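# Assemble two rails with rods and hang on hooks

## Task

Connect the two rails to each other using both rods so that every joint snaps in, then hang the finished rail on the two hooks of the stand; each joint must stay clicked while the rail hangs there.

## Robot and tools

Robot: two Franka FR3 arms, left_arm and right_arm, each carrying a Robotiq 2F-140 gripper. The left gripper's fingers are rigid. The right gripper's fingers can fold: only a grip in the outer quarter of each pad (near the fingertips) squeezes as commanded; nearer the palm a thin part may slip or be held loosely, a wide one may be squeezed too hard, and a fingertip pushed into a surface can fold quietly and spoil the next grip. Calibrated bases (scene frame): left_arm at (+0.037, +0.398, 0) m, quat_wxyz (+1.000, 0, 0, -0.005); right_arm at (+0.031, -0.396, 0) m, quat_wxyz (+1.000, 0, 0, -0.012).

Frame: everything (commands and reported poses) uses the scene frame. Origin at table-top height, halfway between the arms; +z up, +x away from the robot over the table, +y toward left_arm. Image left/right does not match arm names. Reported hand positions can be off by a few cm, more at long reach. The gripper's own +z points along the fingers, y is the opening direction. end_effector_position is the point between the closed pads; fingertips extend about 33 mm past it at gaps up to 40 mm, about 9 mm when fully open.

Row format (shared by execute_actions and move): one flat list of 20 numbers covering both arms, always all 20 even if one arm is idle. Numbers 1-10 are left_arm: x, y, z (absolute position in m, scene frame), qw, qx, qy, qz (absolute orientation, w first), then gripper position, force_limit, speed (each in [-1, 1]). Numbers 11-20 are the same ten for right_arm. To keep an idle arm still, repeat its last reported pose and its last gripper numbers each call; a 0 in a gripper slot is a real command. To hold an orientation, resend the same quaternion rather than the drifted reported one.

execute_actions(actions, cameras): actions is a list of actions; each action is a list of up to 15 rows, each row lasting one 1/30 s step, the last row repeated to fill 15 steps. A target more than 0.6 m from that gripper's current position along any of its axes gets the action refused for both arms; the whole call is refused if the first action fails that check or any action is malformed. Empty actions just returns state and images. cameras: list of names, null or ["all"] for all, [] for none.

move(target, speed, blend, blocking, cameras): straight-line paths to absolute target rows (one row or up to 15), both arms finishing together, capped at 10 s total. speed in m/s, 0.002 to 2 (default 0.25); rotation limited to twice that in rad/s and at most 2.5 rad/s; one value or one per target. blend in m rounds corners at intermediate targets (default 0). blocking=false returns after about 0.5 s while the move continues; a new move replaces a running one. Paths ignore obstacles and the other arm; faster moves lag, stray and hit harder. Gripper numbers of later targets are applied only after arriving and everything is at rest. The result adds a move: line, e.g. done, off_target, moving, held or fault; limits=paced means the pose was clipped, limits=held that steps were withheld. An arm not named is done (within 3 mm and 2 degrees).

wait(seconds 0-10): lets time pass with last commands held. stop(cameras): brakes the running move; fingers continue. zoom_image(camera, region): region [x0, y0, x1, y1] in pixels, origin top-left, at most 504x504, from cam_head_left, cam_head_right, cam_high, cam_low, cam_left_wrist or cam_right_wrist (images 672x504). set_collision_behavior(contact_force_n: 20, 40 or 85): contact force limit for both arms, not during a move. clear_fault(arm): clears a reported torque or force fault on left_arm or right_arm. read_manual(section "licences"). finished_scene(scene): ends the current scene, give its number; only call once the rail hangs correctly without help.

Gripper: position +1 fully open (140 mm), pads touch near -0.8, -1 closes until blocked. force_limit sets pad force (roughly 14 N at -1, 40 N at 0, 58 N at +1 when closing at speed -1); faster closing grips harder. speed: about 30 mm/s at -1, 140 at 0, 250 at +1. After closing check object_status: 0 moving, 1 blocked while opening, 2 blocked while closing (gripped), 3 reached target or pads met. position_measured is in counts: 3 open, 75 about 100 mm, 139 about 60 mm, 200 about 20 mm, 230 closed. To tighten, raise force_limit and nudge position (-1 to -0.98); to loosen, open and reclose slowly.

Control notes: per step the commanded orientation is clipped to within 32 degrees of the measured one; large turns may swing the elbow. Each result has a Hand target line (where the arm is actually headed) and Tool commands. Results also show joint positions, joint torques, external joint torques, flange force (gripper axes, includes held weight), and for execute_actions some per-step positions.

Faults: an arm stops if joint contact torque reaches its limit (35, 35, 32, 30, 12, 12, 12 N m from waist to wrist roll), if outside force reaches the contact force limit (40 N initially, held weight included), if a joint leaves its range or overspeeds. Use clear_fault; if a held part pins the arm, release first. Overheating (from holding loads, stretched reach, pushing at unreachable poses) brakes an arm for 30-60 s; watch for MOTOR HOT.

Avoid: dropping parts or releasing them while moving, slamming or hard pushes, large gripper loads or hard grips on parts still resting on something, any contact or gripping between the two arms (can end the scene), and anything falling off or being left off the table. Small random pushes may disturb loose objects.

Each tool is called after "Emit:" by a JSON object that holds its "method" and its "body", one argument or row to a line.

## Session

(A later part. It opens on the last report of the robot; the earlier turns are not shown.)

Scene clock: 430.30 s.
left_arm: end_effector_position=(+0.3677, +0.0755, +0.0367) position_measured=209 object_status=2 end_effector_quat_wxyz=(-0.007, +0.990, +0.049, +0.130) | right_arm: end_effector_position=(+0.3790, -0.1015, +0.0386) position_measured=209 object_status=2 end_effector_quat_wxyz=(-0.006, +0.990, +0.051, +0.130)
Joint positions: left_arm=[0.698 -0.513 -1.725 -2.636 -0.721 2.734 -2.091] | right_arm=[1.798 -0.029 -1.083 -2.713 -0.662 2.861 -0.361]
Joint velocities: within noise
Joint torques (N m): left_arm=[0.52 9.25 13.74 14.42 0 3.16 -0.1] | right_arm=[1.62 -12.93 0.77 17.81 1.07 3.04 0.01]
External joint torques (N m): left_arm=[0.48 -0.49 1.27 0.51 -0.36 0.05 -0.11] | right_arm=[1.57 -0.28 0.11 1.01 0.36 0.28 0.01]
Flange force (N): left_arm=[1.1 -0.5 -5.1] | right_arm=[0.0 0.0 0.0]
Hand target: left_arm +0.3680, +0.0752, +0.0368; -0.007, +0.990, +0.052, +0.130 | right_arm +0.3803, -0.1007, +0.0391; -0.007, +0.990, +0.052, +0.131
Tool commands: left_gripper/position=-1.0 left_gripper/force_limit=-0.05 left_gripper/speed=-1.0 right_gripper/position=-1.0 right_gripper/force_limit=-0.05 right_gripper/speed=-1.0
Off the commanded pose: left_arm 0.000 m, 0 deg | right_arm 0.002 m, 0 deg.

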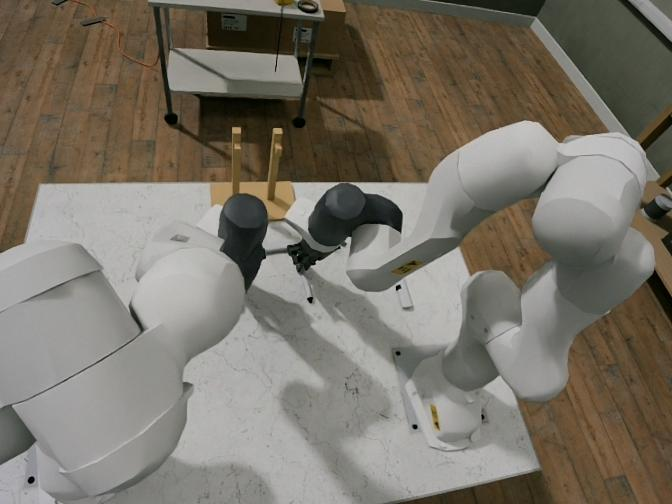

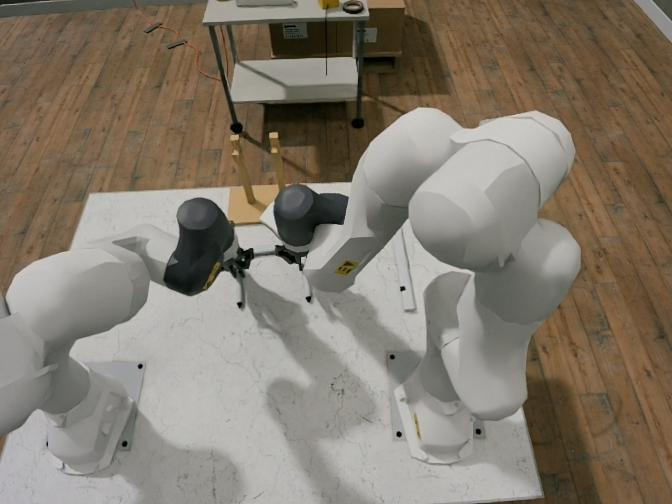

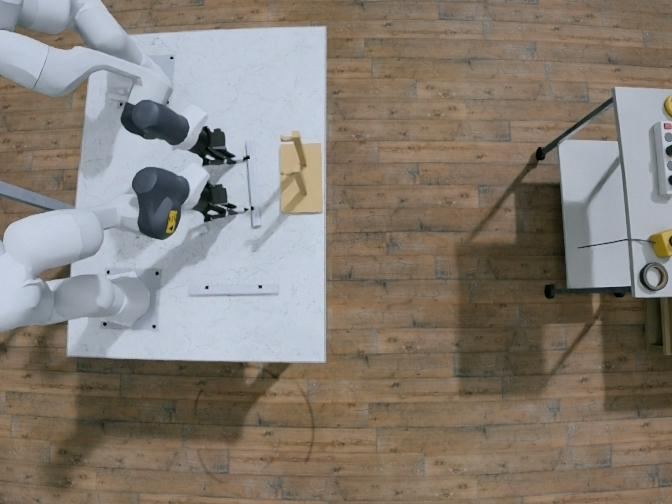

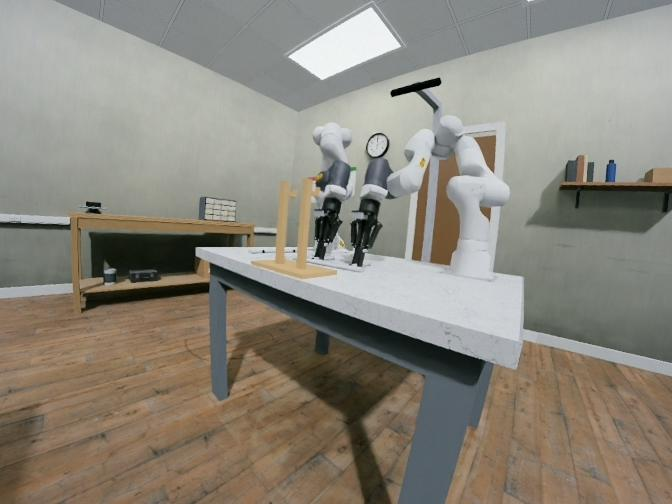

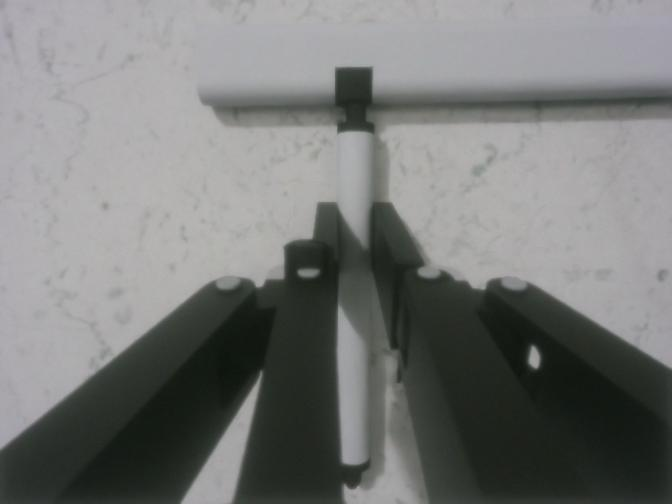

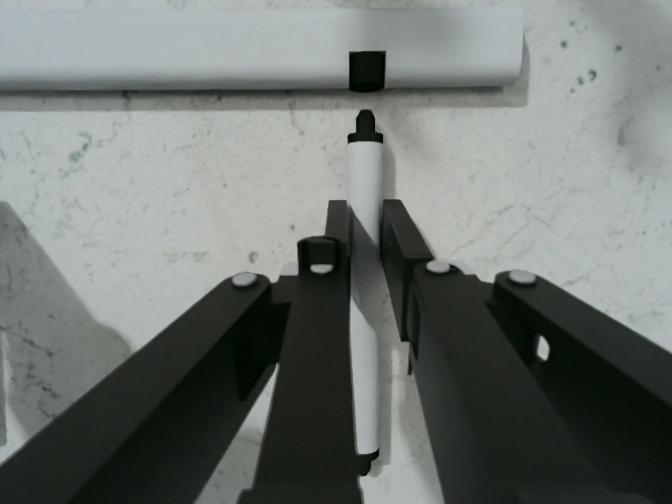

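Emit:
{"method": "move", "body": {
  "target": [0.369, 0.0762, 0.0368, -0.0068, 0.9900, 0.0519, 0.1303, -1, -0.05, -1, 0.3895, -0.0996, 0.0391, -0.0068, 0.9900, 0.0519, 0.1303, -1, -0.05, -1],
  "speed": 0.02,
  "cameras": ["cam_left_wrist", "cam_right_wrist"]
}}

Scene clock: 435.63 s.
left_arm: end_effector_position=(+0.3686, +0.0763, +0.0367) position_measured=209 object_status=2 end_effector_quat_wxyz=(-0.007, +0.990, +0.051, +0.130) | right_arm: end_effector_position=(+0.3883, -0.1008, +0.0386) position_measured=209 object_status=2 end_effector_quat_wxyz=(-0.006, +0.990, +0.050, +0.130)
Joint positions: left_arm=[0.7 -0.514 -1.725 -2.636 -0.721 2.734 -2.092] | right_arm=[1.8 0.002 -1.085 -2.699 -0.577 2.876 -0.435]
Joint velocities: left_arm=[within noise] | right_arm=[0.001 0.001 0.001 0 0 0 -0.004]
Joint torques (N m): left_arm=[0.77 9.57 13.94 14.3 0.25 3.41 -0.02] | right_arm=[1.2 -13.42 0.41 18.02 1.09 3.09 0]
External joint torques (N m): left_arm=[0.8 -0.13 1.5 0.33 -0.11 0.3 -0.03] | right_arm=[1.17 -0.19 0.41 1.14 0.38 0.29 0]
Flange force (N): left_arm=[2.1 -1.7 -3.9] | right_arm=[0.0 0.0 0.0]
Hand target: left_arm +0.3690, +0.0762, +0.0368; -0.007, +0.990, +0.052, +0.130 | right_arm +0.3894, -0.0996, +0.0392; -0.007, +0.990, +0.052, +0.131
Off the commanded pose: left_arm 0.000 m, 0 deg | right_arm 0.002 m, 0 deg.
move: done
Images, in order (width x height): cam_left_wrist 672x504, cam_right_wrist 672x504.

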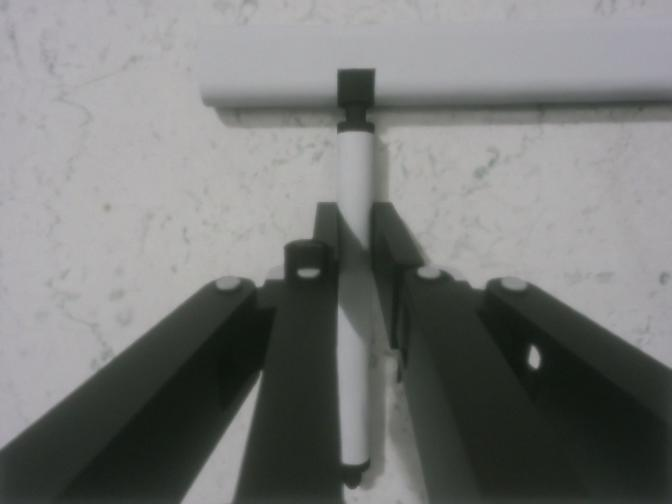

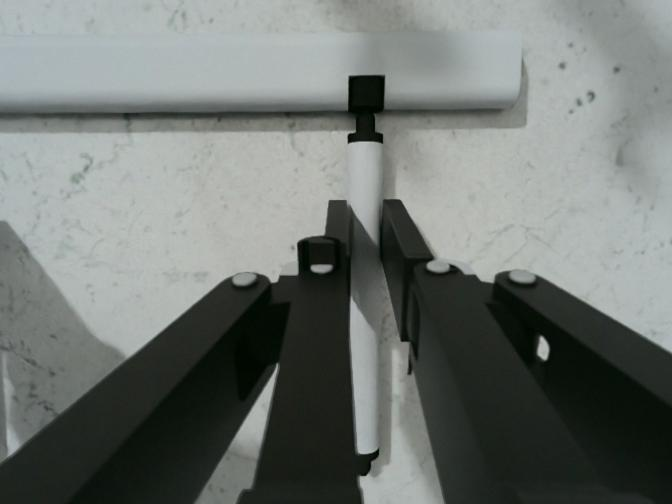

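Emit:
{"method": "zoom_image", "body": {
  "camera": "cam_right_wrist",
  "region": [320, 50, 420, 150]
}}

Emit:
{"method": "zoom_image", "body": {
  "camera": "cam_left_wrist",
  "region": [310, 50, 410, 150]
}}

Scaled by 5.040 from the camera's 672x504 image, which has a finer 960x720 frame.

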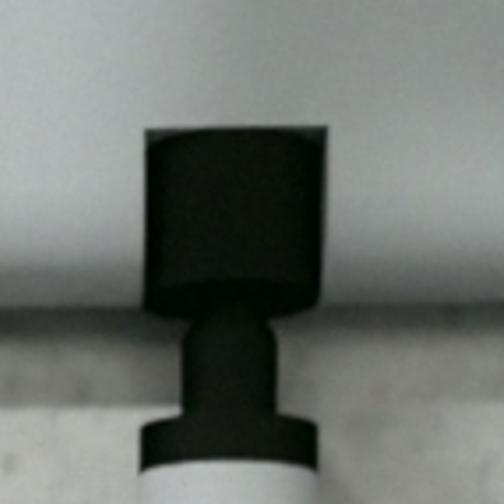

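Scaled by 5.040 from the camera's 672x504 image, which has a finer 960x720 frame.

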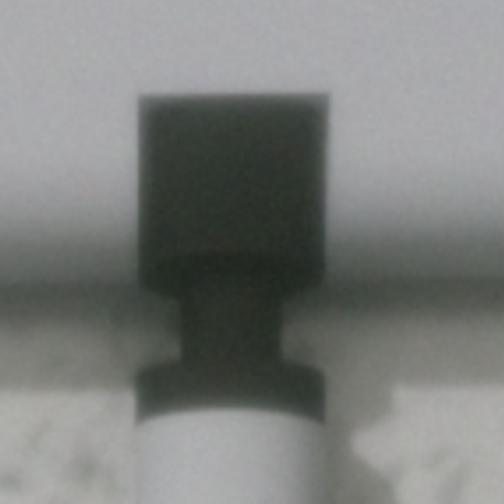

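Emit:
{"method": "move", "body": {
  "target": [0.371, 0.0764, 0.0368, -0.0068, 0.9900, 0.0519, 0.1303, -1, -0.05, -1, 0.3950, -0.0998, 0.0391, -0.0068, 0.9900, 0.0519, 0.1303, -1, -0.05, -1],
  "speed": 0.02,
  "cameras": ["cam_left_wrist", "cam_right_wrist"]
}}

Emit:
{"method": "zoom_image", "body": {
  "camera": "cam_right_wrist",
  "region": [320, 50, 420, 150]
}}

Emit:
{"method": "zoom_image", "body": {
  "camera": "cam_left_wrist",
  "region": [310, 50, 410, 150]
}}

Scene clock: 456.03 s.
left_arm: end_effector_position=(+0.3704, +0.0772, +0.0364) position_measured=209 object_status=2 end_effector_quat_wxyz=(-0.008, +0.990, +0.053, +0.130) | right_arm: end_effector_position=(+0.3936, -0.1005, +0.0387) position_measured=209 object_status=2 end_effector_quat_wxyz=(-0.006, +0.990, +0.050, +0.130)
Joint positions: left_arm=[0.71 -0.514 -1.73 -2.633 -0.721 2.734 -2.092] | right_arm=[1.8 0.019 -1.084 -2.692 -0.525 2.885 -0.483]
Joint velocities: left_arm=[within noise] | right_arm=[-0.001 0 0.001 -0.001 0 0.001 -0.006]
Joint torques (N m): left_arm=[0.75 9.96 13.99 14.45 0.26 3.42 0.14] | right_arm=[0.6 -13.66 0.26 18.07 1.1 3.09 -0.14]
External joint torques (N m): left_arm=[0.76 0.15 1.54 0.51 -0.1 0.31 0.14] | right_arm=[0.65 -0.1 0.72 1.09 0.38 0.26 -0.15]
Flange force (N): left_arm=[2.5 -1.9 -3.9] | right_arm=[0.0 0.0 0.0]
Hand target: left_arm +0.3710, +0.0764, +0.0368; -0.007, +0.990, +0.052, +0.130 | right_arm +0.3950, -0.0998, +0.0392; -0.007, +0.990, +0.052, +0.131
Off the commanded pose: left_arm 0.001 m, 0 deg | right_arm 0.002 m, 0 deg.
move: done
Images, in order (width x height): cam_left_wrist 672x504, cam_right_wrist 672x504.

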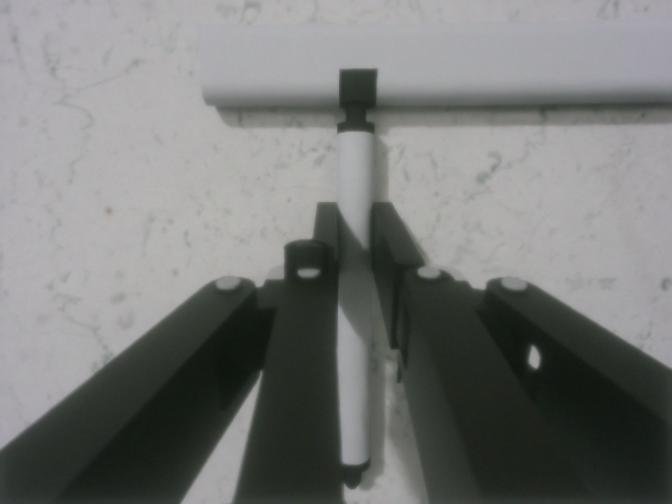

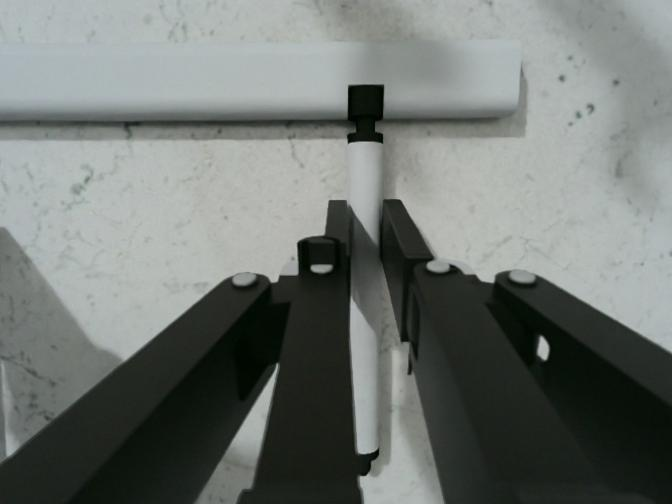

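Scaled by 5.040 from the camera's 672x504 image, which has a finer 960x720 frame.

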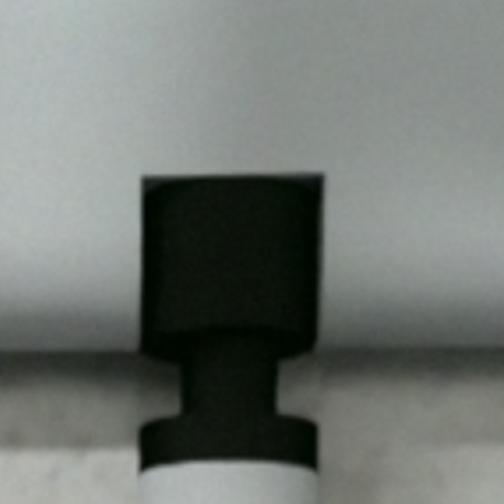

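Scaled by 5.040 from the camera's 672x504 image, which has a finer 960x720 frame.

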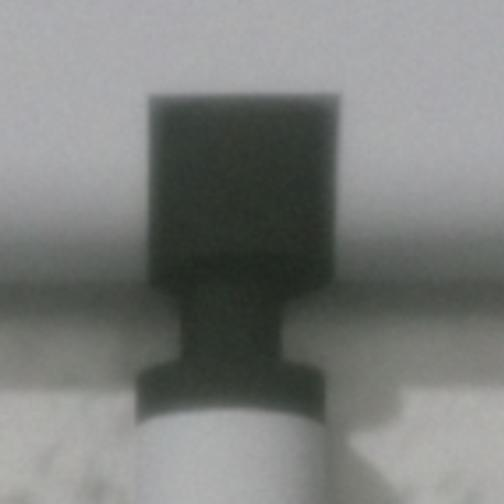

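Emit:
{"method": "move", "body": {
  "target": [
    [0.371, 0.0764, 0.0368, -0.0068, 0.9900, 0.0519, 0.1303, -0.3, -0.05, -1, 0.3950, -0.0998, 0.0391, -0.0068, 0.9900, 0.0519, 0.1303, -0.3, -0.05, -1],
    [0.362, 0.0764, 0.10, -0.0068, 0.9900, 0.0519, 0.1303, -0.3, -0.05, -1, 0.385, -0.0998, 0.10, -0.0068, 0.9900, 0.0519, 0.1303, -0.3, -0.05, -1]
  ],
  "speed": [0.03, 0.06]
}}

Scene clock: 483.27 s.
left_arm: end_effector_position=(+0.3622, +0.0759, +0.0997) position_measured=167 object_status=3 end_effector_quat_wxyz=(-0.006, +0.990, +0.051, +0.130) | right_arm: end_effector_position=(+0.3854, -0.0991, +0.0999) position_measured=167 object_status=3 end_effector_quat_wxyz=(-0.007, +0.990, +0.055, +0.130)
Joint positions: left_arm=[0.394 -0.609 -1.373 -2.636 -0.67 2.53 -2.108] | right_arm=[1.664 -0.288 -0.937 -2.668 -0.77 2.589 -0.337]
Joint velocities: left_arm=[0 0 -0.001 0 0.001 -0.004 0] | right_arm=[-0.002 -0.001 0.002 -0.001 -0.001 -0.003 0.004]
Joint torques (N m): left_arm=[-0.55 3.43 15.8 16.63 0.47 2.94 -0.13] | right_arm=[0.67 -11.48 6.79 20.18 0.76 2.43 0.52]
External joint torques (N m): left_arm=[-0.57 -0.38 1.87 0.28 -0.12 -0.18 -0.14] | right_arm=[0.71 -0.81 1.45 0.81 0.1 -0.31 0.51]
Flange force (N): left_arm=[-3.0 -6.7 -11.9] | right_arm=[-3.0 -1.0 -7.6]
Hand target: left_arm +0.3620, +0.0764, +0.1000; -0.007, +0.990, +0.052, +0.130 | right_arm +0.3850, -0.0998, +0.1000; -0.007, +0.990, +0.052, +0.130
Off the commanded pose: left_arm 0.001 m, 0 deg | right_arm 0.001 m, 0 deg.
move: done

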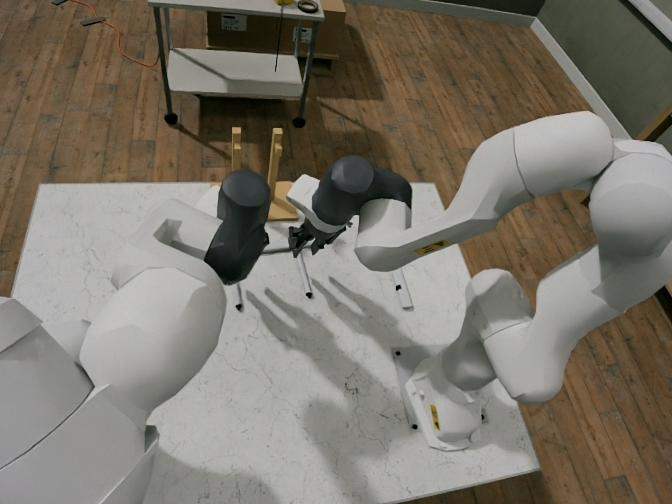

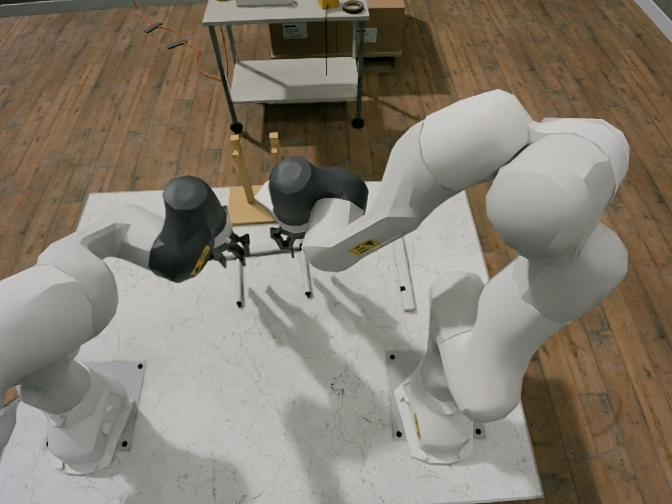

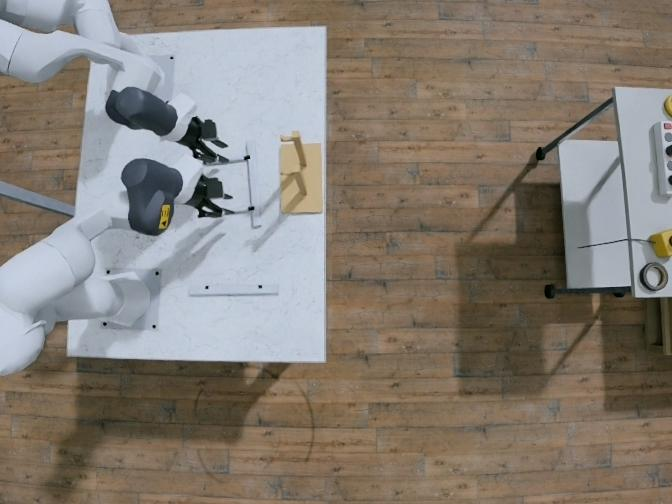

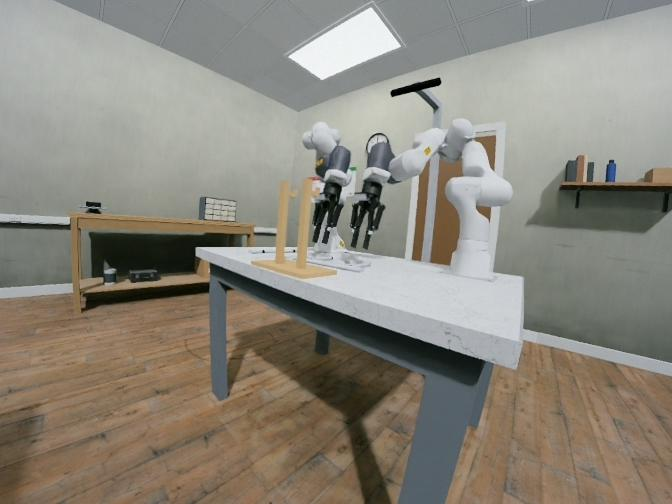

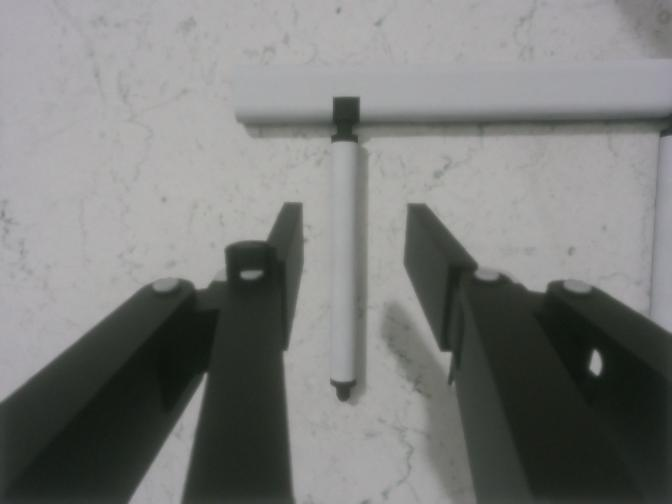

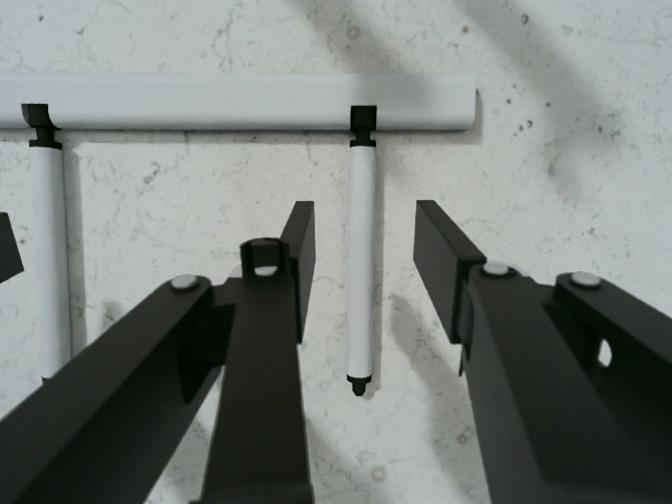

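Emit:
{"method": "move", "body": {
  "target": [
    [0.362, 0.0764, 0.20, -0.0068, 0.9900, 0.0519, 0.1303, -0.2, -0.05, -1, 0.390, -0.15, 0.25, 0, 1, 0, 0, -0.2, -0.05, -1],
    [0.46, 0.12, 0.25, 0, 0.99905, 0.04362, 0, -0.2, -0.05, -1, 0.395, -0.375, 0.16, 0, 1, 0, 0, -0.2, -0.05, -1]
  ],
  "speed": [0.15, 0.15],
  "blend": [0.03, 0]
}}

Scene clock: 502.10 s.
left_arm: end_effector_position=(+0.4604, +0.1196, +0.2503) position_measured=154 object_status=3 end_effector_quat_wxyz=(+0.001, +0.999, +0.043, +0.001) | right_arm: end_effector_position=(+0.3957, -0.3743, +0.1607) position_measured=154 object_status=3 end_effector_quat_wxyz=(-0.001, +1.000, -0.005, +0.000)
Joint positions: left_arm=[0.549 -0.306 -1.038 -2.15 -0.287 1.978 -2.018] | right_arm=[1.187 -0.962 -1.043 -2.658 -0.842 1.893 -0.836]
Joint velocities: left_arm=[within noise] | right_arm=[0 -0.001 0.001 -0.002 0.001 0.001 -0.006]
Joint torques (N m): left_arm=[0.56 -7.21 8.87 24.65 1.02 2.48 -0.07] | right_arm=[1.52 5.45 16.7 17.37 0.62 2.33 0.02]
External joint torques (N m): left_arm=[0.67 0.99 1.05 0.92 0.18 -0.15 -0.07] | right_arm=[1.52 -0.24 0.14 0.41 -0.14 -0.31 0.02]
Flange force (N): left_arm=[6.0 2.1 -2.0] | right_arm=[4.0 -2.6 -1.1]
Hand target: left_arm +0.4600, +0.1200, +0.2500; +0.000, +0.999, +0.044, +0.000 | right_arm +0.3950, -0.3750, +0.1600; +0.000, +1.000, +0.000, +0.000
Off the commanded pose: left_arm 0.001 m, 0 deg | right_arm 0.001 m, 1 deg.
move: done

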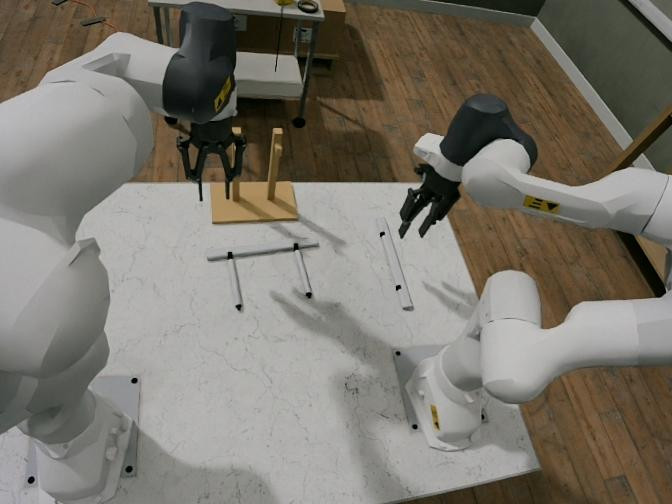

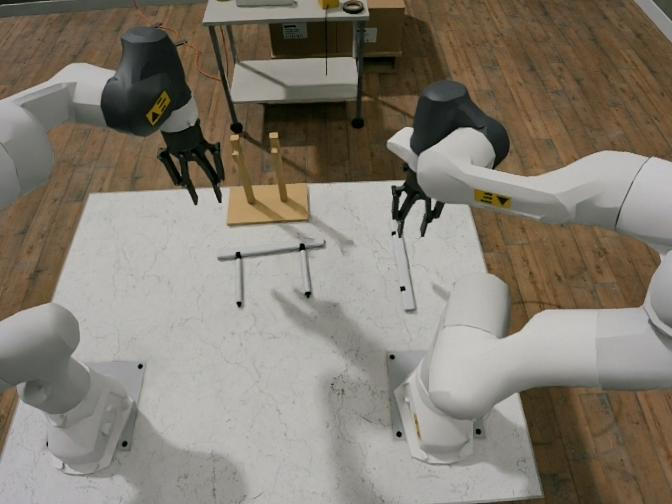

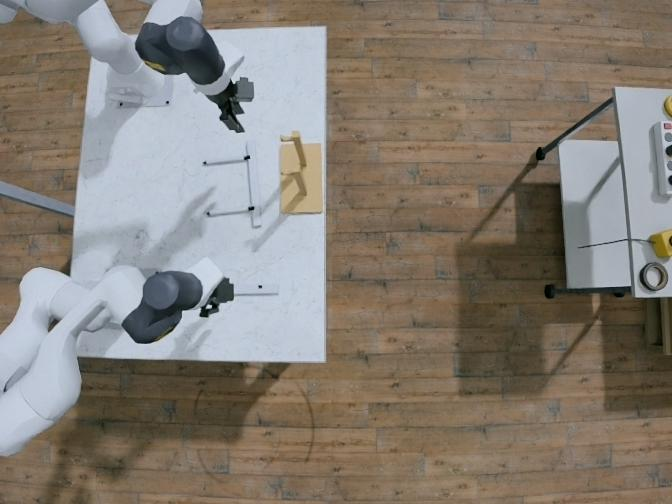

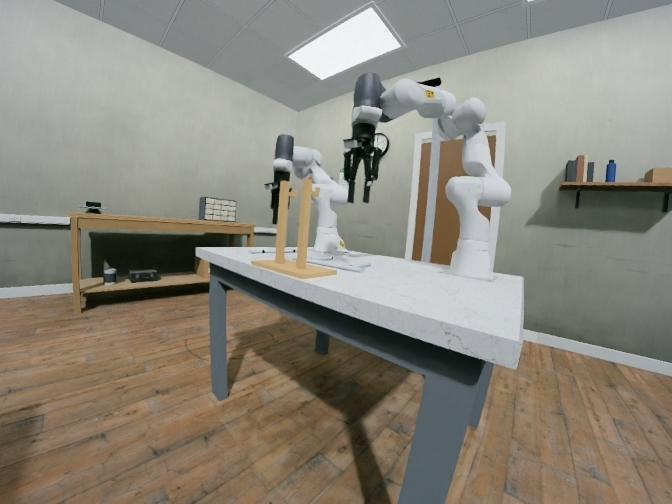

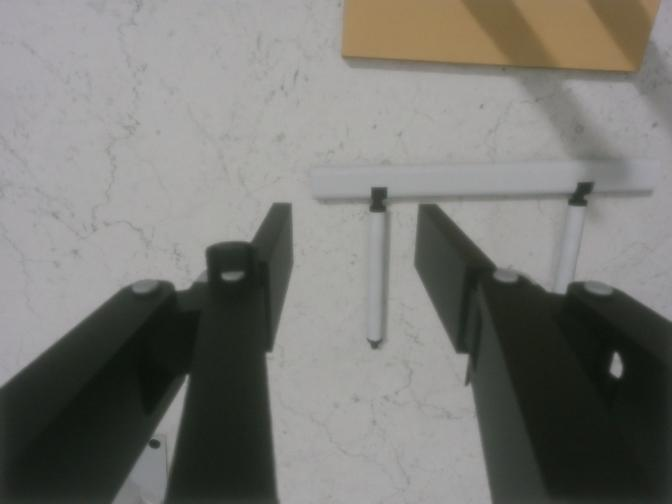

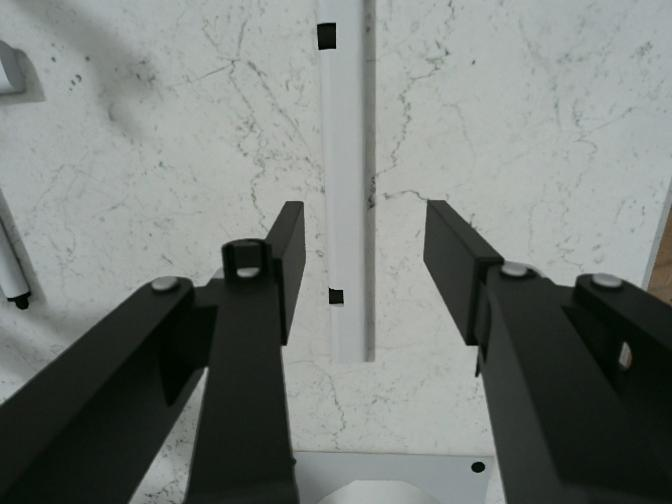

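Emit:
{"method": "move", "body": {
  "target": [
    [0.46, 0.12, 0.25, 0, 0.99905, 0.04362, 0, -0.2, -0.05, -1, 0.4, -0.379, 0.08, 0, 1, 0, 0, -0.2, -0.05, -1],
    [0.46, 0.12, 0.25, 0, 0.99905, 0.04362, 0, -0.2, -0.05, -1, 0.4, -0.379, 0.045, 0, 1, 0, 0, -0.2, -0.05, -1]
  ],
  "speed": [0.1, 0.04],
  "cameras": ["cam_right_wrist"]
}}

Scene clock: 525.40 s.
left_arm: end_effector_position=(+0.4604, +0.1197, +0.2503) position_measured=154 object_status=3 end_effector_quat_wxyz=(+0.001, +0.999, +0.043, +0.001) | right_arm: end_effector_position=(+0.3996, -0.3789, +0.0456) position_measured=154 object_status=3 end_effector_quat_wxyz=(-0.001, +1.000, +0.002, -0.001)
Joint positions: left_arm=[0.55 -0.306 -1.038 -2.149 -0.287 1.978 -2.018] | right_arm=[1.346 -0.833 -1.431 -2.725 -1.103 2.181 -0.766]
Joint velocities: left_arm=[within noise] | right_arm=[0 0 0.001 0 -0.001 0.002 0.006]
Joint torques (N m): left_arm=[0.52 -7.47 8.88 24.37 0.89 2.5 -0.06] | right_arm=[1.69 9.09 16.55 12.69 0.5 2.83 0.57]
External joint torques (N m): left_arm=[0.6 0.72 1.02 0.68 0.05 -0.12 -0.06] | right_arm=[1.69 1.06 0.14 0.65 -0.16 0.2 0.57]
Flange force (N): left_arm=[3.9 0.8 -1.8] | right_arm=[8.6 -6.8 6.6]
Hand target: left_arm +0.4600, +0.1200, +0.2500; +0.000, +0.999, +0.044, +0.000 | right_arm +0.4000, -0.3790, +0.0450; +0.000, +1.000, +0.000, +0.000
Off the commanded pose: left_arm 0.001 m, 0 deg | right_arm 0.001 m, 0 deg.
move: done
Images, in order (width x height): cam_right_wrist 672x504.

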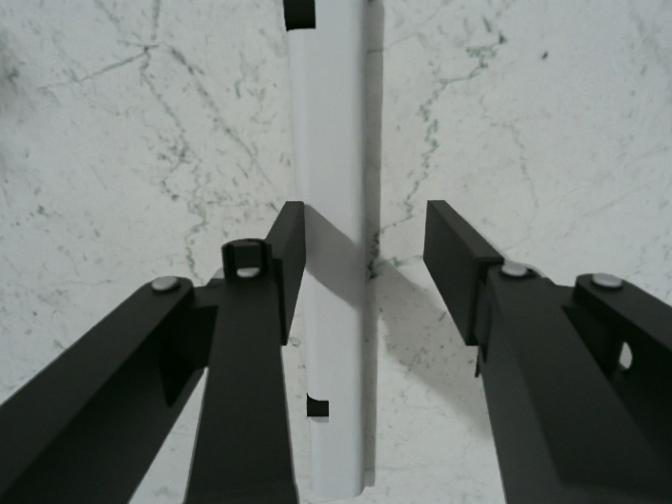

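Emit:
{"method": "move", "body": {
  "target": [
    [0.46, 0.12, 0.25, 0, 0.99905, 0.04362, 0, -0.2, -0.05, -1, 0.394, -0.367, 0.065, 0, 1, 0, 0, -0.2, -0.05, -1],
    [0.46, 0.12, 0.25, 0, 0.99905, 0.04362, 0, -0.2, -0.05, -1, 0.394, -0.366, 0.050, 0, 1, 0, 0, -0.2, -0.05, -1]
  ],
  "speed": [0.05, 0.03],
  "cameras": ["cam_right_wrist"]
}}

Scene clock: 556.60 s.
left_arm: end_effector_position=(+0.4604, +0.1197, +0.2503) position_measured=154 object_status=3 end_effector_quat_wxyz=(+0.001, +0.999, +0.043, +0.001) | right_arm: end_effector_position=(+0.3937, -0.3660, +0.0507) position_measured=154 object_status=3 end_effector_quat_wxyz=(-0.001, +1.000, +0.002, -0.001)
Joint positions: left_arm=[0.55 -0.306 -1.039 -2.149 -0.287 1.977 -2.018] | right_arm=[1.346 -0.826 -1.393 -2.741 -1.079 2.182 -0.742]
Joint velocities: left_arm=[within noise] | right_arm=[0 0 0 0 -0.001 0.004 0.007]
Joint torques (N m): left_arm=[0.53 -7.52 8.91 24.41 0.87 2.52 -0.06] | right_arm=[1.74 8.24 16.19 13.02 0.5 2.97 0.4]
External joint torques (N m): left_arm=[0.52 0.62 0.97 0.76 0.03 -0.11 -0.06] | right_arm=[1.83 1.03 0.3 0.54 -0.15 0.34 0.4]
Flange force (N): left_arm=[3.5 0.8 -2.0] | right_arm=[8.6 -7.2 6.5]
Hand target: left_arm +0.4600, +0.1200, +0.2500; +0.000, +0.999, +0.044, +0.000 | right_arm +0.3940, -0.3660, +0.0500; +0.000, +1.000, +0.000, +0.000
Off the commanded pose: left_arm 0.001 m, 0 deg | right_arm 0.001 m, 0 deg.
move: done
Images, in order (width x height): cam_right_wrist 672x504.

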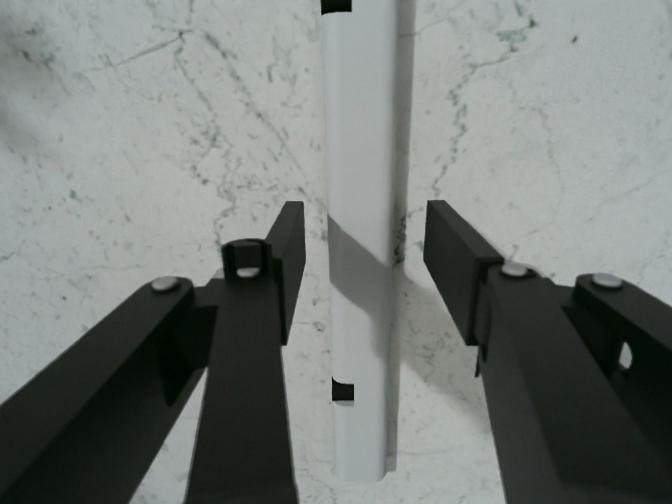

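Emit:
{"method": "move", "body": {
  "target": [
    [0.46, 0.12, 0.25, 0, 0.99905, 0.04362, 0, -0.2, -0.05, -1, 0.394, -0.364, 0.034, 0, 1, 0, 0, -0.2, -0.05, -1],
    [0.46, 0.12, 0.25, 0, 0.99905, 0.04362, 0, -0.2, -0.05, -1, 0.394, -0.364, 0.034, 0, 1, 0, 0, -1, -0.05, -1]
  ],
  "speed": [0.03, 0.03],
  "cameras": ["cam_right_wrist"]
}}

Scene clock: 564.20 s.
left_arm: end_effector_position=(+0.4603, +0.1196, +0.2503) position_measured=154 object_status=3 end_effector_quat_wxyz=(+0.001, +0.999, +0.043, +0.001) | right_arm: end_effector_position=(+0.3938, -0.3637, +0.0346) position_measured=186 object_status=0 end_effector_quat_wxyz=(-0.001, +1.000, +0.001, -0.001)
Joint positions: left_arm=[0.55 -0.306 -1.039 -2.149 -0.287 1.977 -2.018] | right_arm=[1.394 -0.802 -1.462 -2.742 -1.12 2.228 -0.716]
Joint velocities: within noise
Joint torques (N m): left_arm=[0.54 -7.47 8.9 24.31 0.87 2.53 -0.07] | right_arm=[1.64 8.9 15.25 11.46 0.53 2.87 0.46]
External joint torques (N m): left_arm=[0.53 0.7 0.95 0.58 0.03 -0.11 -0.07] | right_arm=[1.68 1 -0.55 -0.23 -0.1 0.24 0.46]
Flange force (N): left_arm=[3.5 0.7 -1.6] | right_arm=[7.3 -6.8 10.1]
Hand target: left_arm +0.4600, +0.1200, +0.2500; +0.000, +0.999, +0.044, +0.000 | right_arm +0.3940, -0.3640, +0.0340; +0.000, +1.000, +0.000, +0.000
Off the commanded pose: left_arm 0.001 m, 0 deg | right_arm 0.001 m, 0 deg.
move: done
Images, in order (width x height): cam_right_wrist 672x504.

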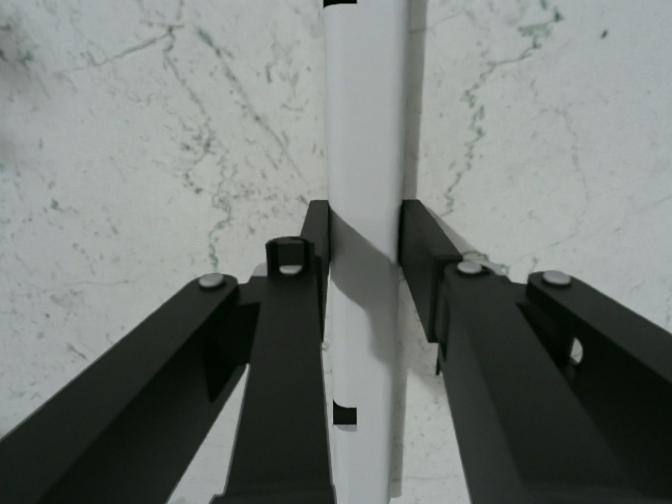

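Emit:
{"method": "move", "body": {
  "target": [
    [0.46, 0.12, 0.25, 0, 0.99905, 0.04362, 0, -0.2, -0.05, -1, 0.394, -0.364, 0.050, 0, 1, 0, 0, -1, -0.05, -1],
    [0.46, 0.12, 0.25, 0, 0.99905, 0.04362, 0, -0.2, -0.05, -1, 0.36, -0.30, 0.15, 0, 1, 0, 0, -1, -0.05, -1]
  ],
  "speed": [0.03, 0.1],
  "cameras": ["cam_high", "cam_right_wrist", "cam_left_wrist"]
}}

Scene clock: 602.00 s.
left_arm: end_effector_position=(+0.4603, +0.1196, +0.2503) position_measured=154 object_status=3 end_effector_quat_wxyz=(+0.001, +0.999, +0.043, +0.001) | right_arm: end_effector_position=(+0.3594, -0.3001, +0.1483) position_measured=186 object_status=2 end_effector_quat_wxyz=(+0.001, +1.000, +0.005, +0.000)
Joint positions: left_arm=[0.55 -0.306 -1.039 -2.149 -0.287 1.977 -2.018] | right_arm=[1.289 -0.927 -0.973 -2.746 -0.798 1.959 -0.667]
Joint velocities: left_arm=[within noise] | right_arm=[0 0.001 0 0 0.003 -0.004 0.004]
Joint torques (N m): left_arm=[0.54 -7.49 9 24.32 0.86 2.54 -0.04] | right_arm=[0.52 3.23 16.23 19.56 1.06 2.51 0.54]
External joint torques (N m): left_arm=[0.59 0.72 1.08 0.55 0.02 -0.1 -0.04] | right_arm=[0.55 -0.39 1.96 1.78 0.34 -0.12 0.54]
Flange force (N): left_arm=[3.3 0.3 -1.6] | right_arm=[-0.3 -3.3 -8.2]
Hand target: left_arm +0.4600, +0.1200, +0.2500; +0.000, +0.999, +0.044, +0.000 | right_arm +0.3600, -0.3000, +0.1500; +0.000, +1.000, +0.000, +0.000
Off the commanded pose: left_arm 0.001 m, 0 deg | right_arm 0.002 m, 1 deg.
move: done
Images, in order (width x height): cam_high 672x504, cam_left_wrist 672x504, cam_right_wrist 672x504.

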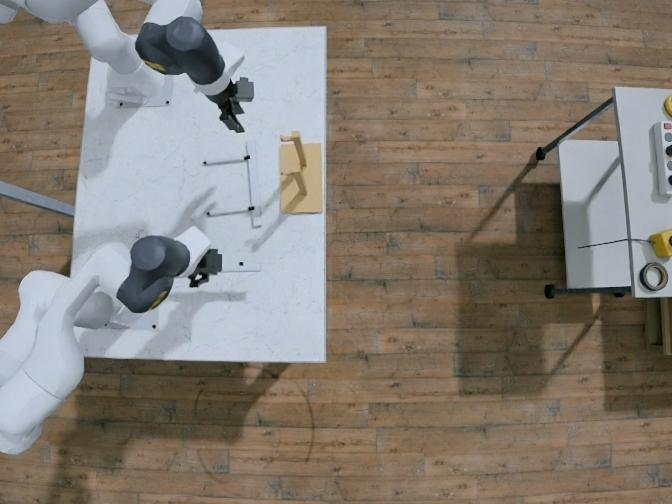

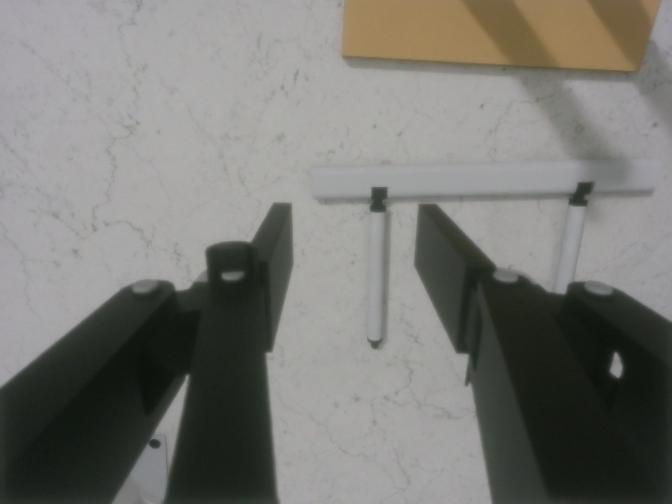

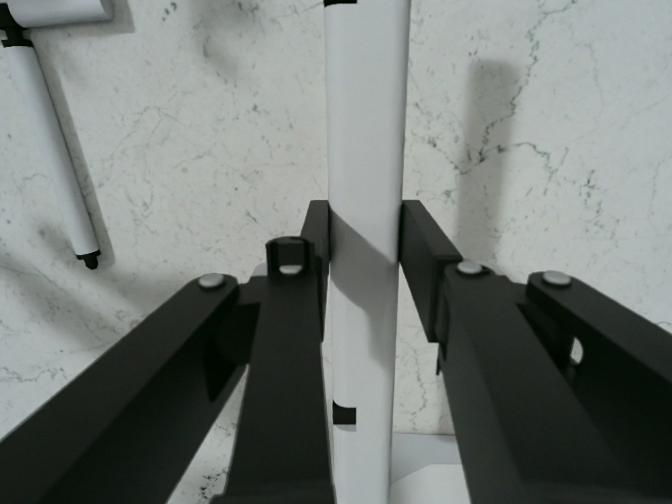

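Emit:
{"method": "zoom_image", "body": {
  "camera": "cam_high",
  "region": [180, 120, 300, 240]
}}

Scaled by 4.200 from the camera's 672x504 image, which has a finer 960x720 frame.

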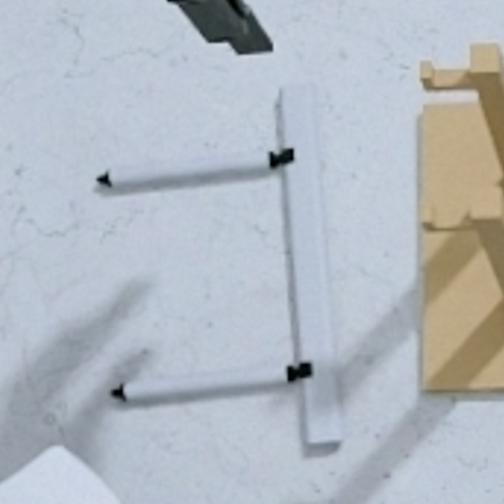

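Emit:
{"method": "move", "body": {
  "target": [
    [0.46, 0.12, 0.25, 0, 0.99905, 0.04362, 0, -0.2, -0.05, -1, 0.29, -0.18, 0.16, 0, 0.92388, -0.38268, 0, -1, -0.05, -1],
    [0.46, 0.12, 0.25, 0, 0.99905, 0.04362, 0, -0.2, -0.05, -1, 0.245, -0.03, 0.12, 0, 0.73135, -0.68200, 0, -1, -0.05, -1]
  ],
  "speed": [0.12, 0.12],
  "blend": [0.02, 0]
}}

Scene clock: 639.87 s.
left_arm: end_effector_position=(+0.4603, +0.1196, +0.2503) position_measured=154 object_status=3 end_effector_quat_wxyz=(+0.001, +0.999, +0.043, +0.001) | right_arm: end_effector_position=(+0.2438, -0.0331, +0.1185) position_measured=186 object_status=2 end_effector_quat_wxyz=(+0.003, +0.734, -0.679, +0.001)
Joint positions: left_arm=[0.55 -0.306 -1.039 -2.149 -0.287 1.977 -2.018] | right_arm=[1.173 -0.222 -0.108 -2.603 -0.036 2.375 0.991]
Joint velocities: left_arm=[within noise] | right_arm=[-0.001 0 0 0.001 -0.001 0.001 0.006]
Joint torques (N m): left_arm=[0.56 -7.51 9.02 24.33 0.86 2.54 -0.06] | right_arm=[0.62 -23 1.28 23.63 0.64 2.95 0.46]
External joint torques (N m): left_arm=[0.57 0.64 1.09 0.65 0.01 -0.09 -0.06] | right_arm=[0.6 -1.56 0.85 2.15 0.11 0.49 0.46]
Flange force (N): left_arm=[3.2 0.3 -1.9] | right_arm=[-3.0 1.2 -3.9]
Hand target: left_arm +0.4600, +0.1200, +0.2500; +0.000, +0.999, +0.044, +0.000 | right_arm +0.2450, -0.0300, +0.1200; +0.000, +0.731, -0.682, +0.000
Off the commanded pose: left_arm 0.001 m, 0 deg | right_arm 0.004 m, 1 deg.
move: off_target (right_arm)

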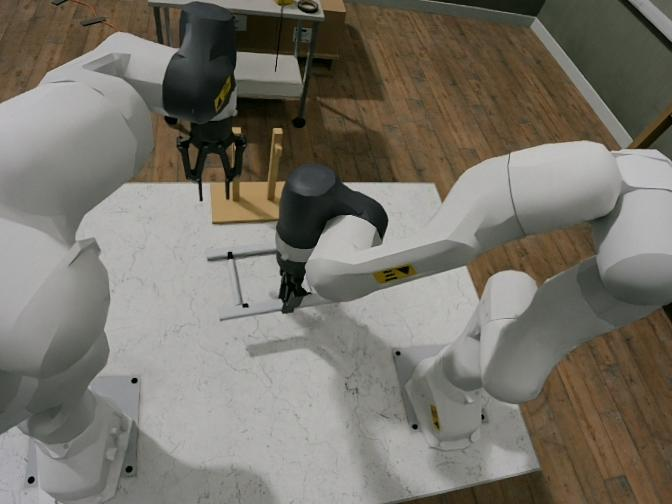

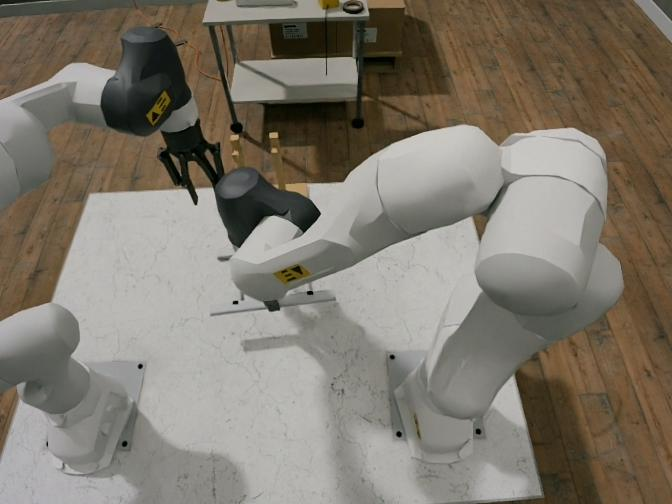

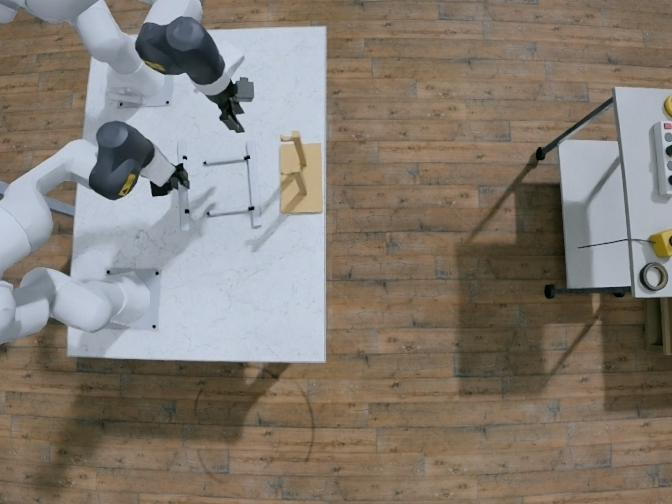

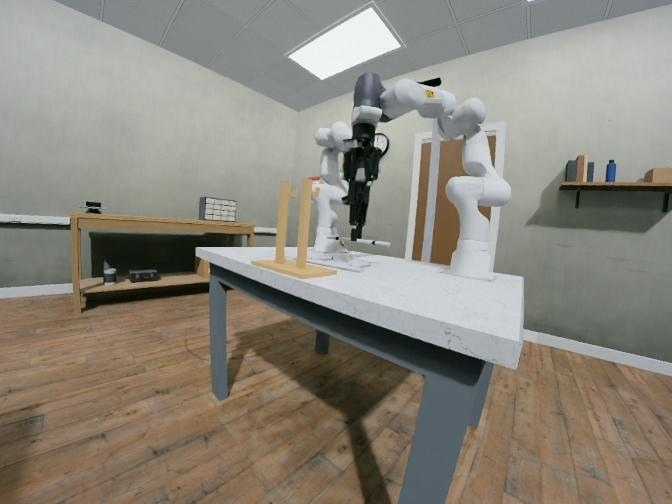

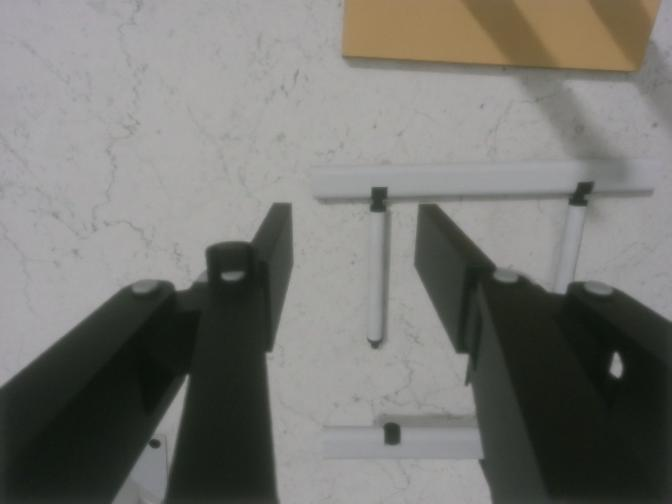

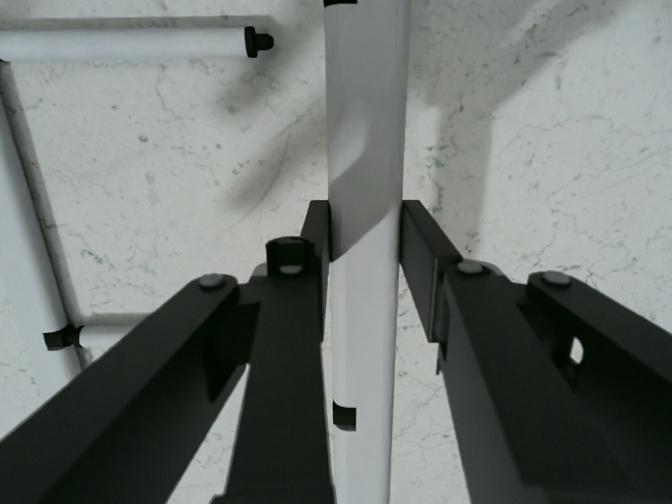

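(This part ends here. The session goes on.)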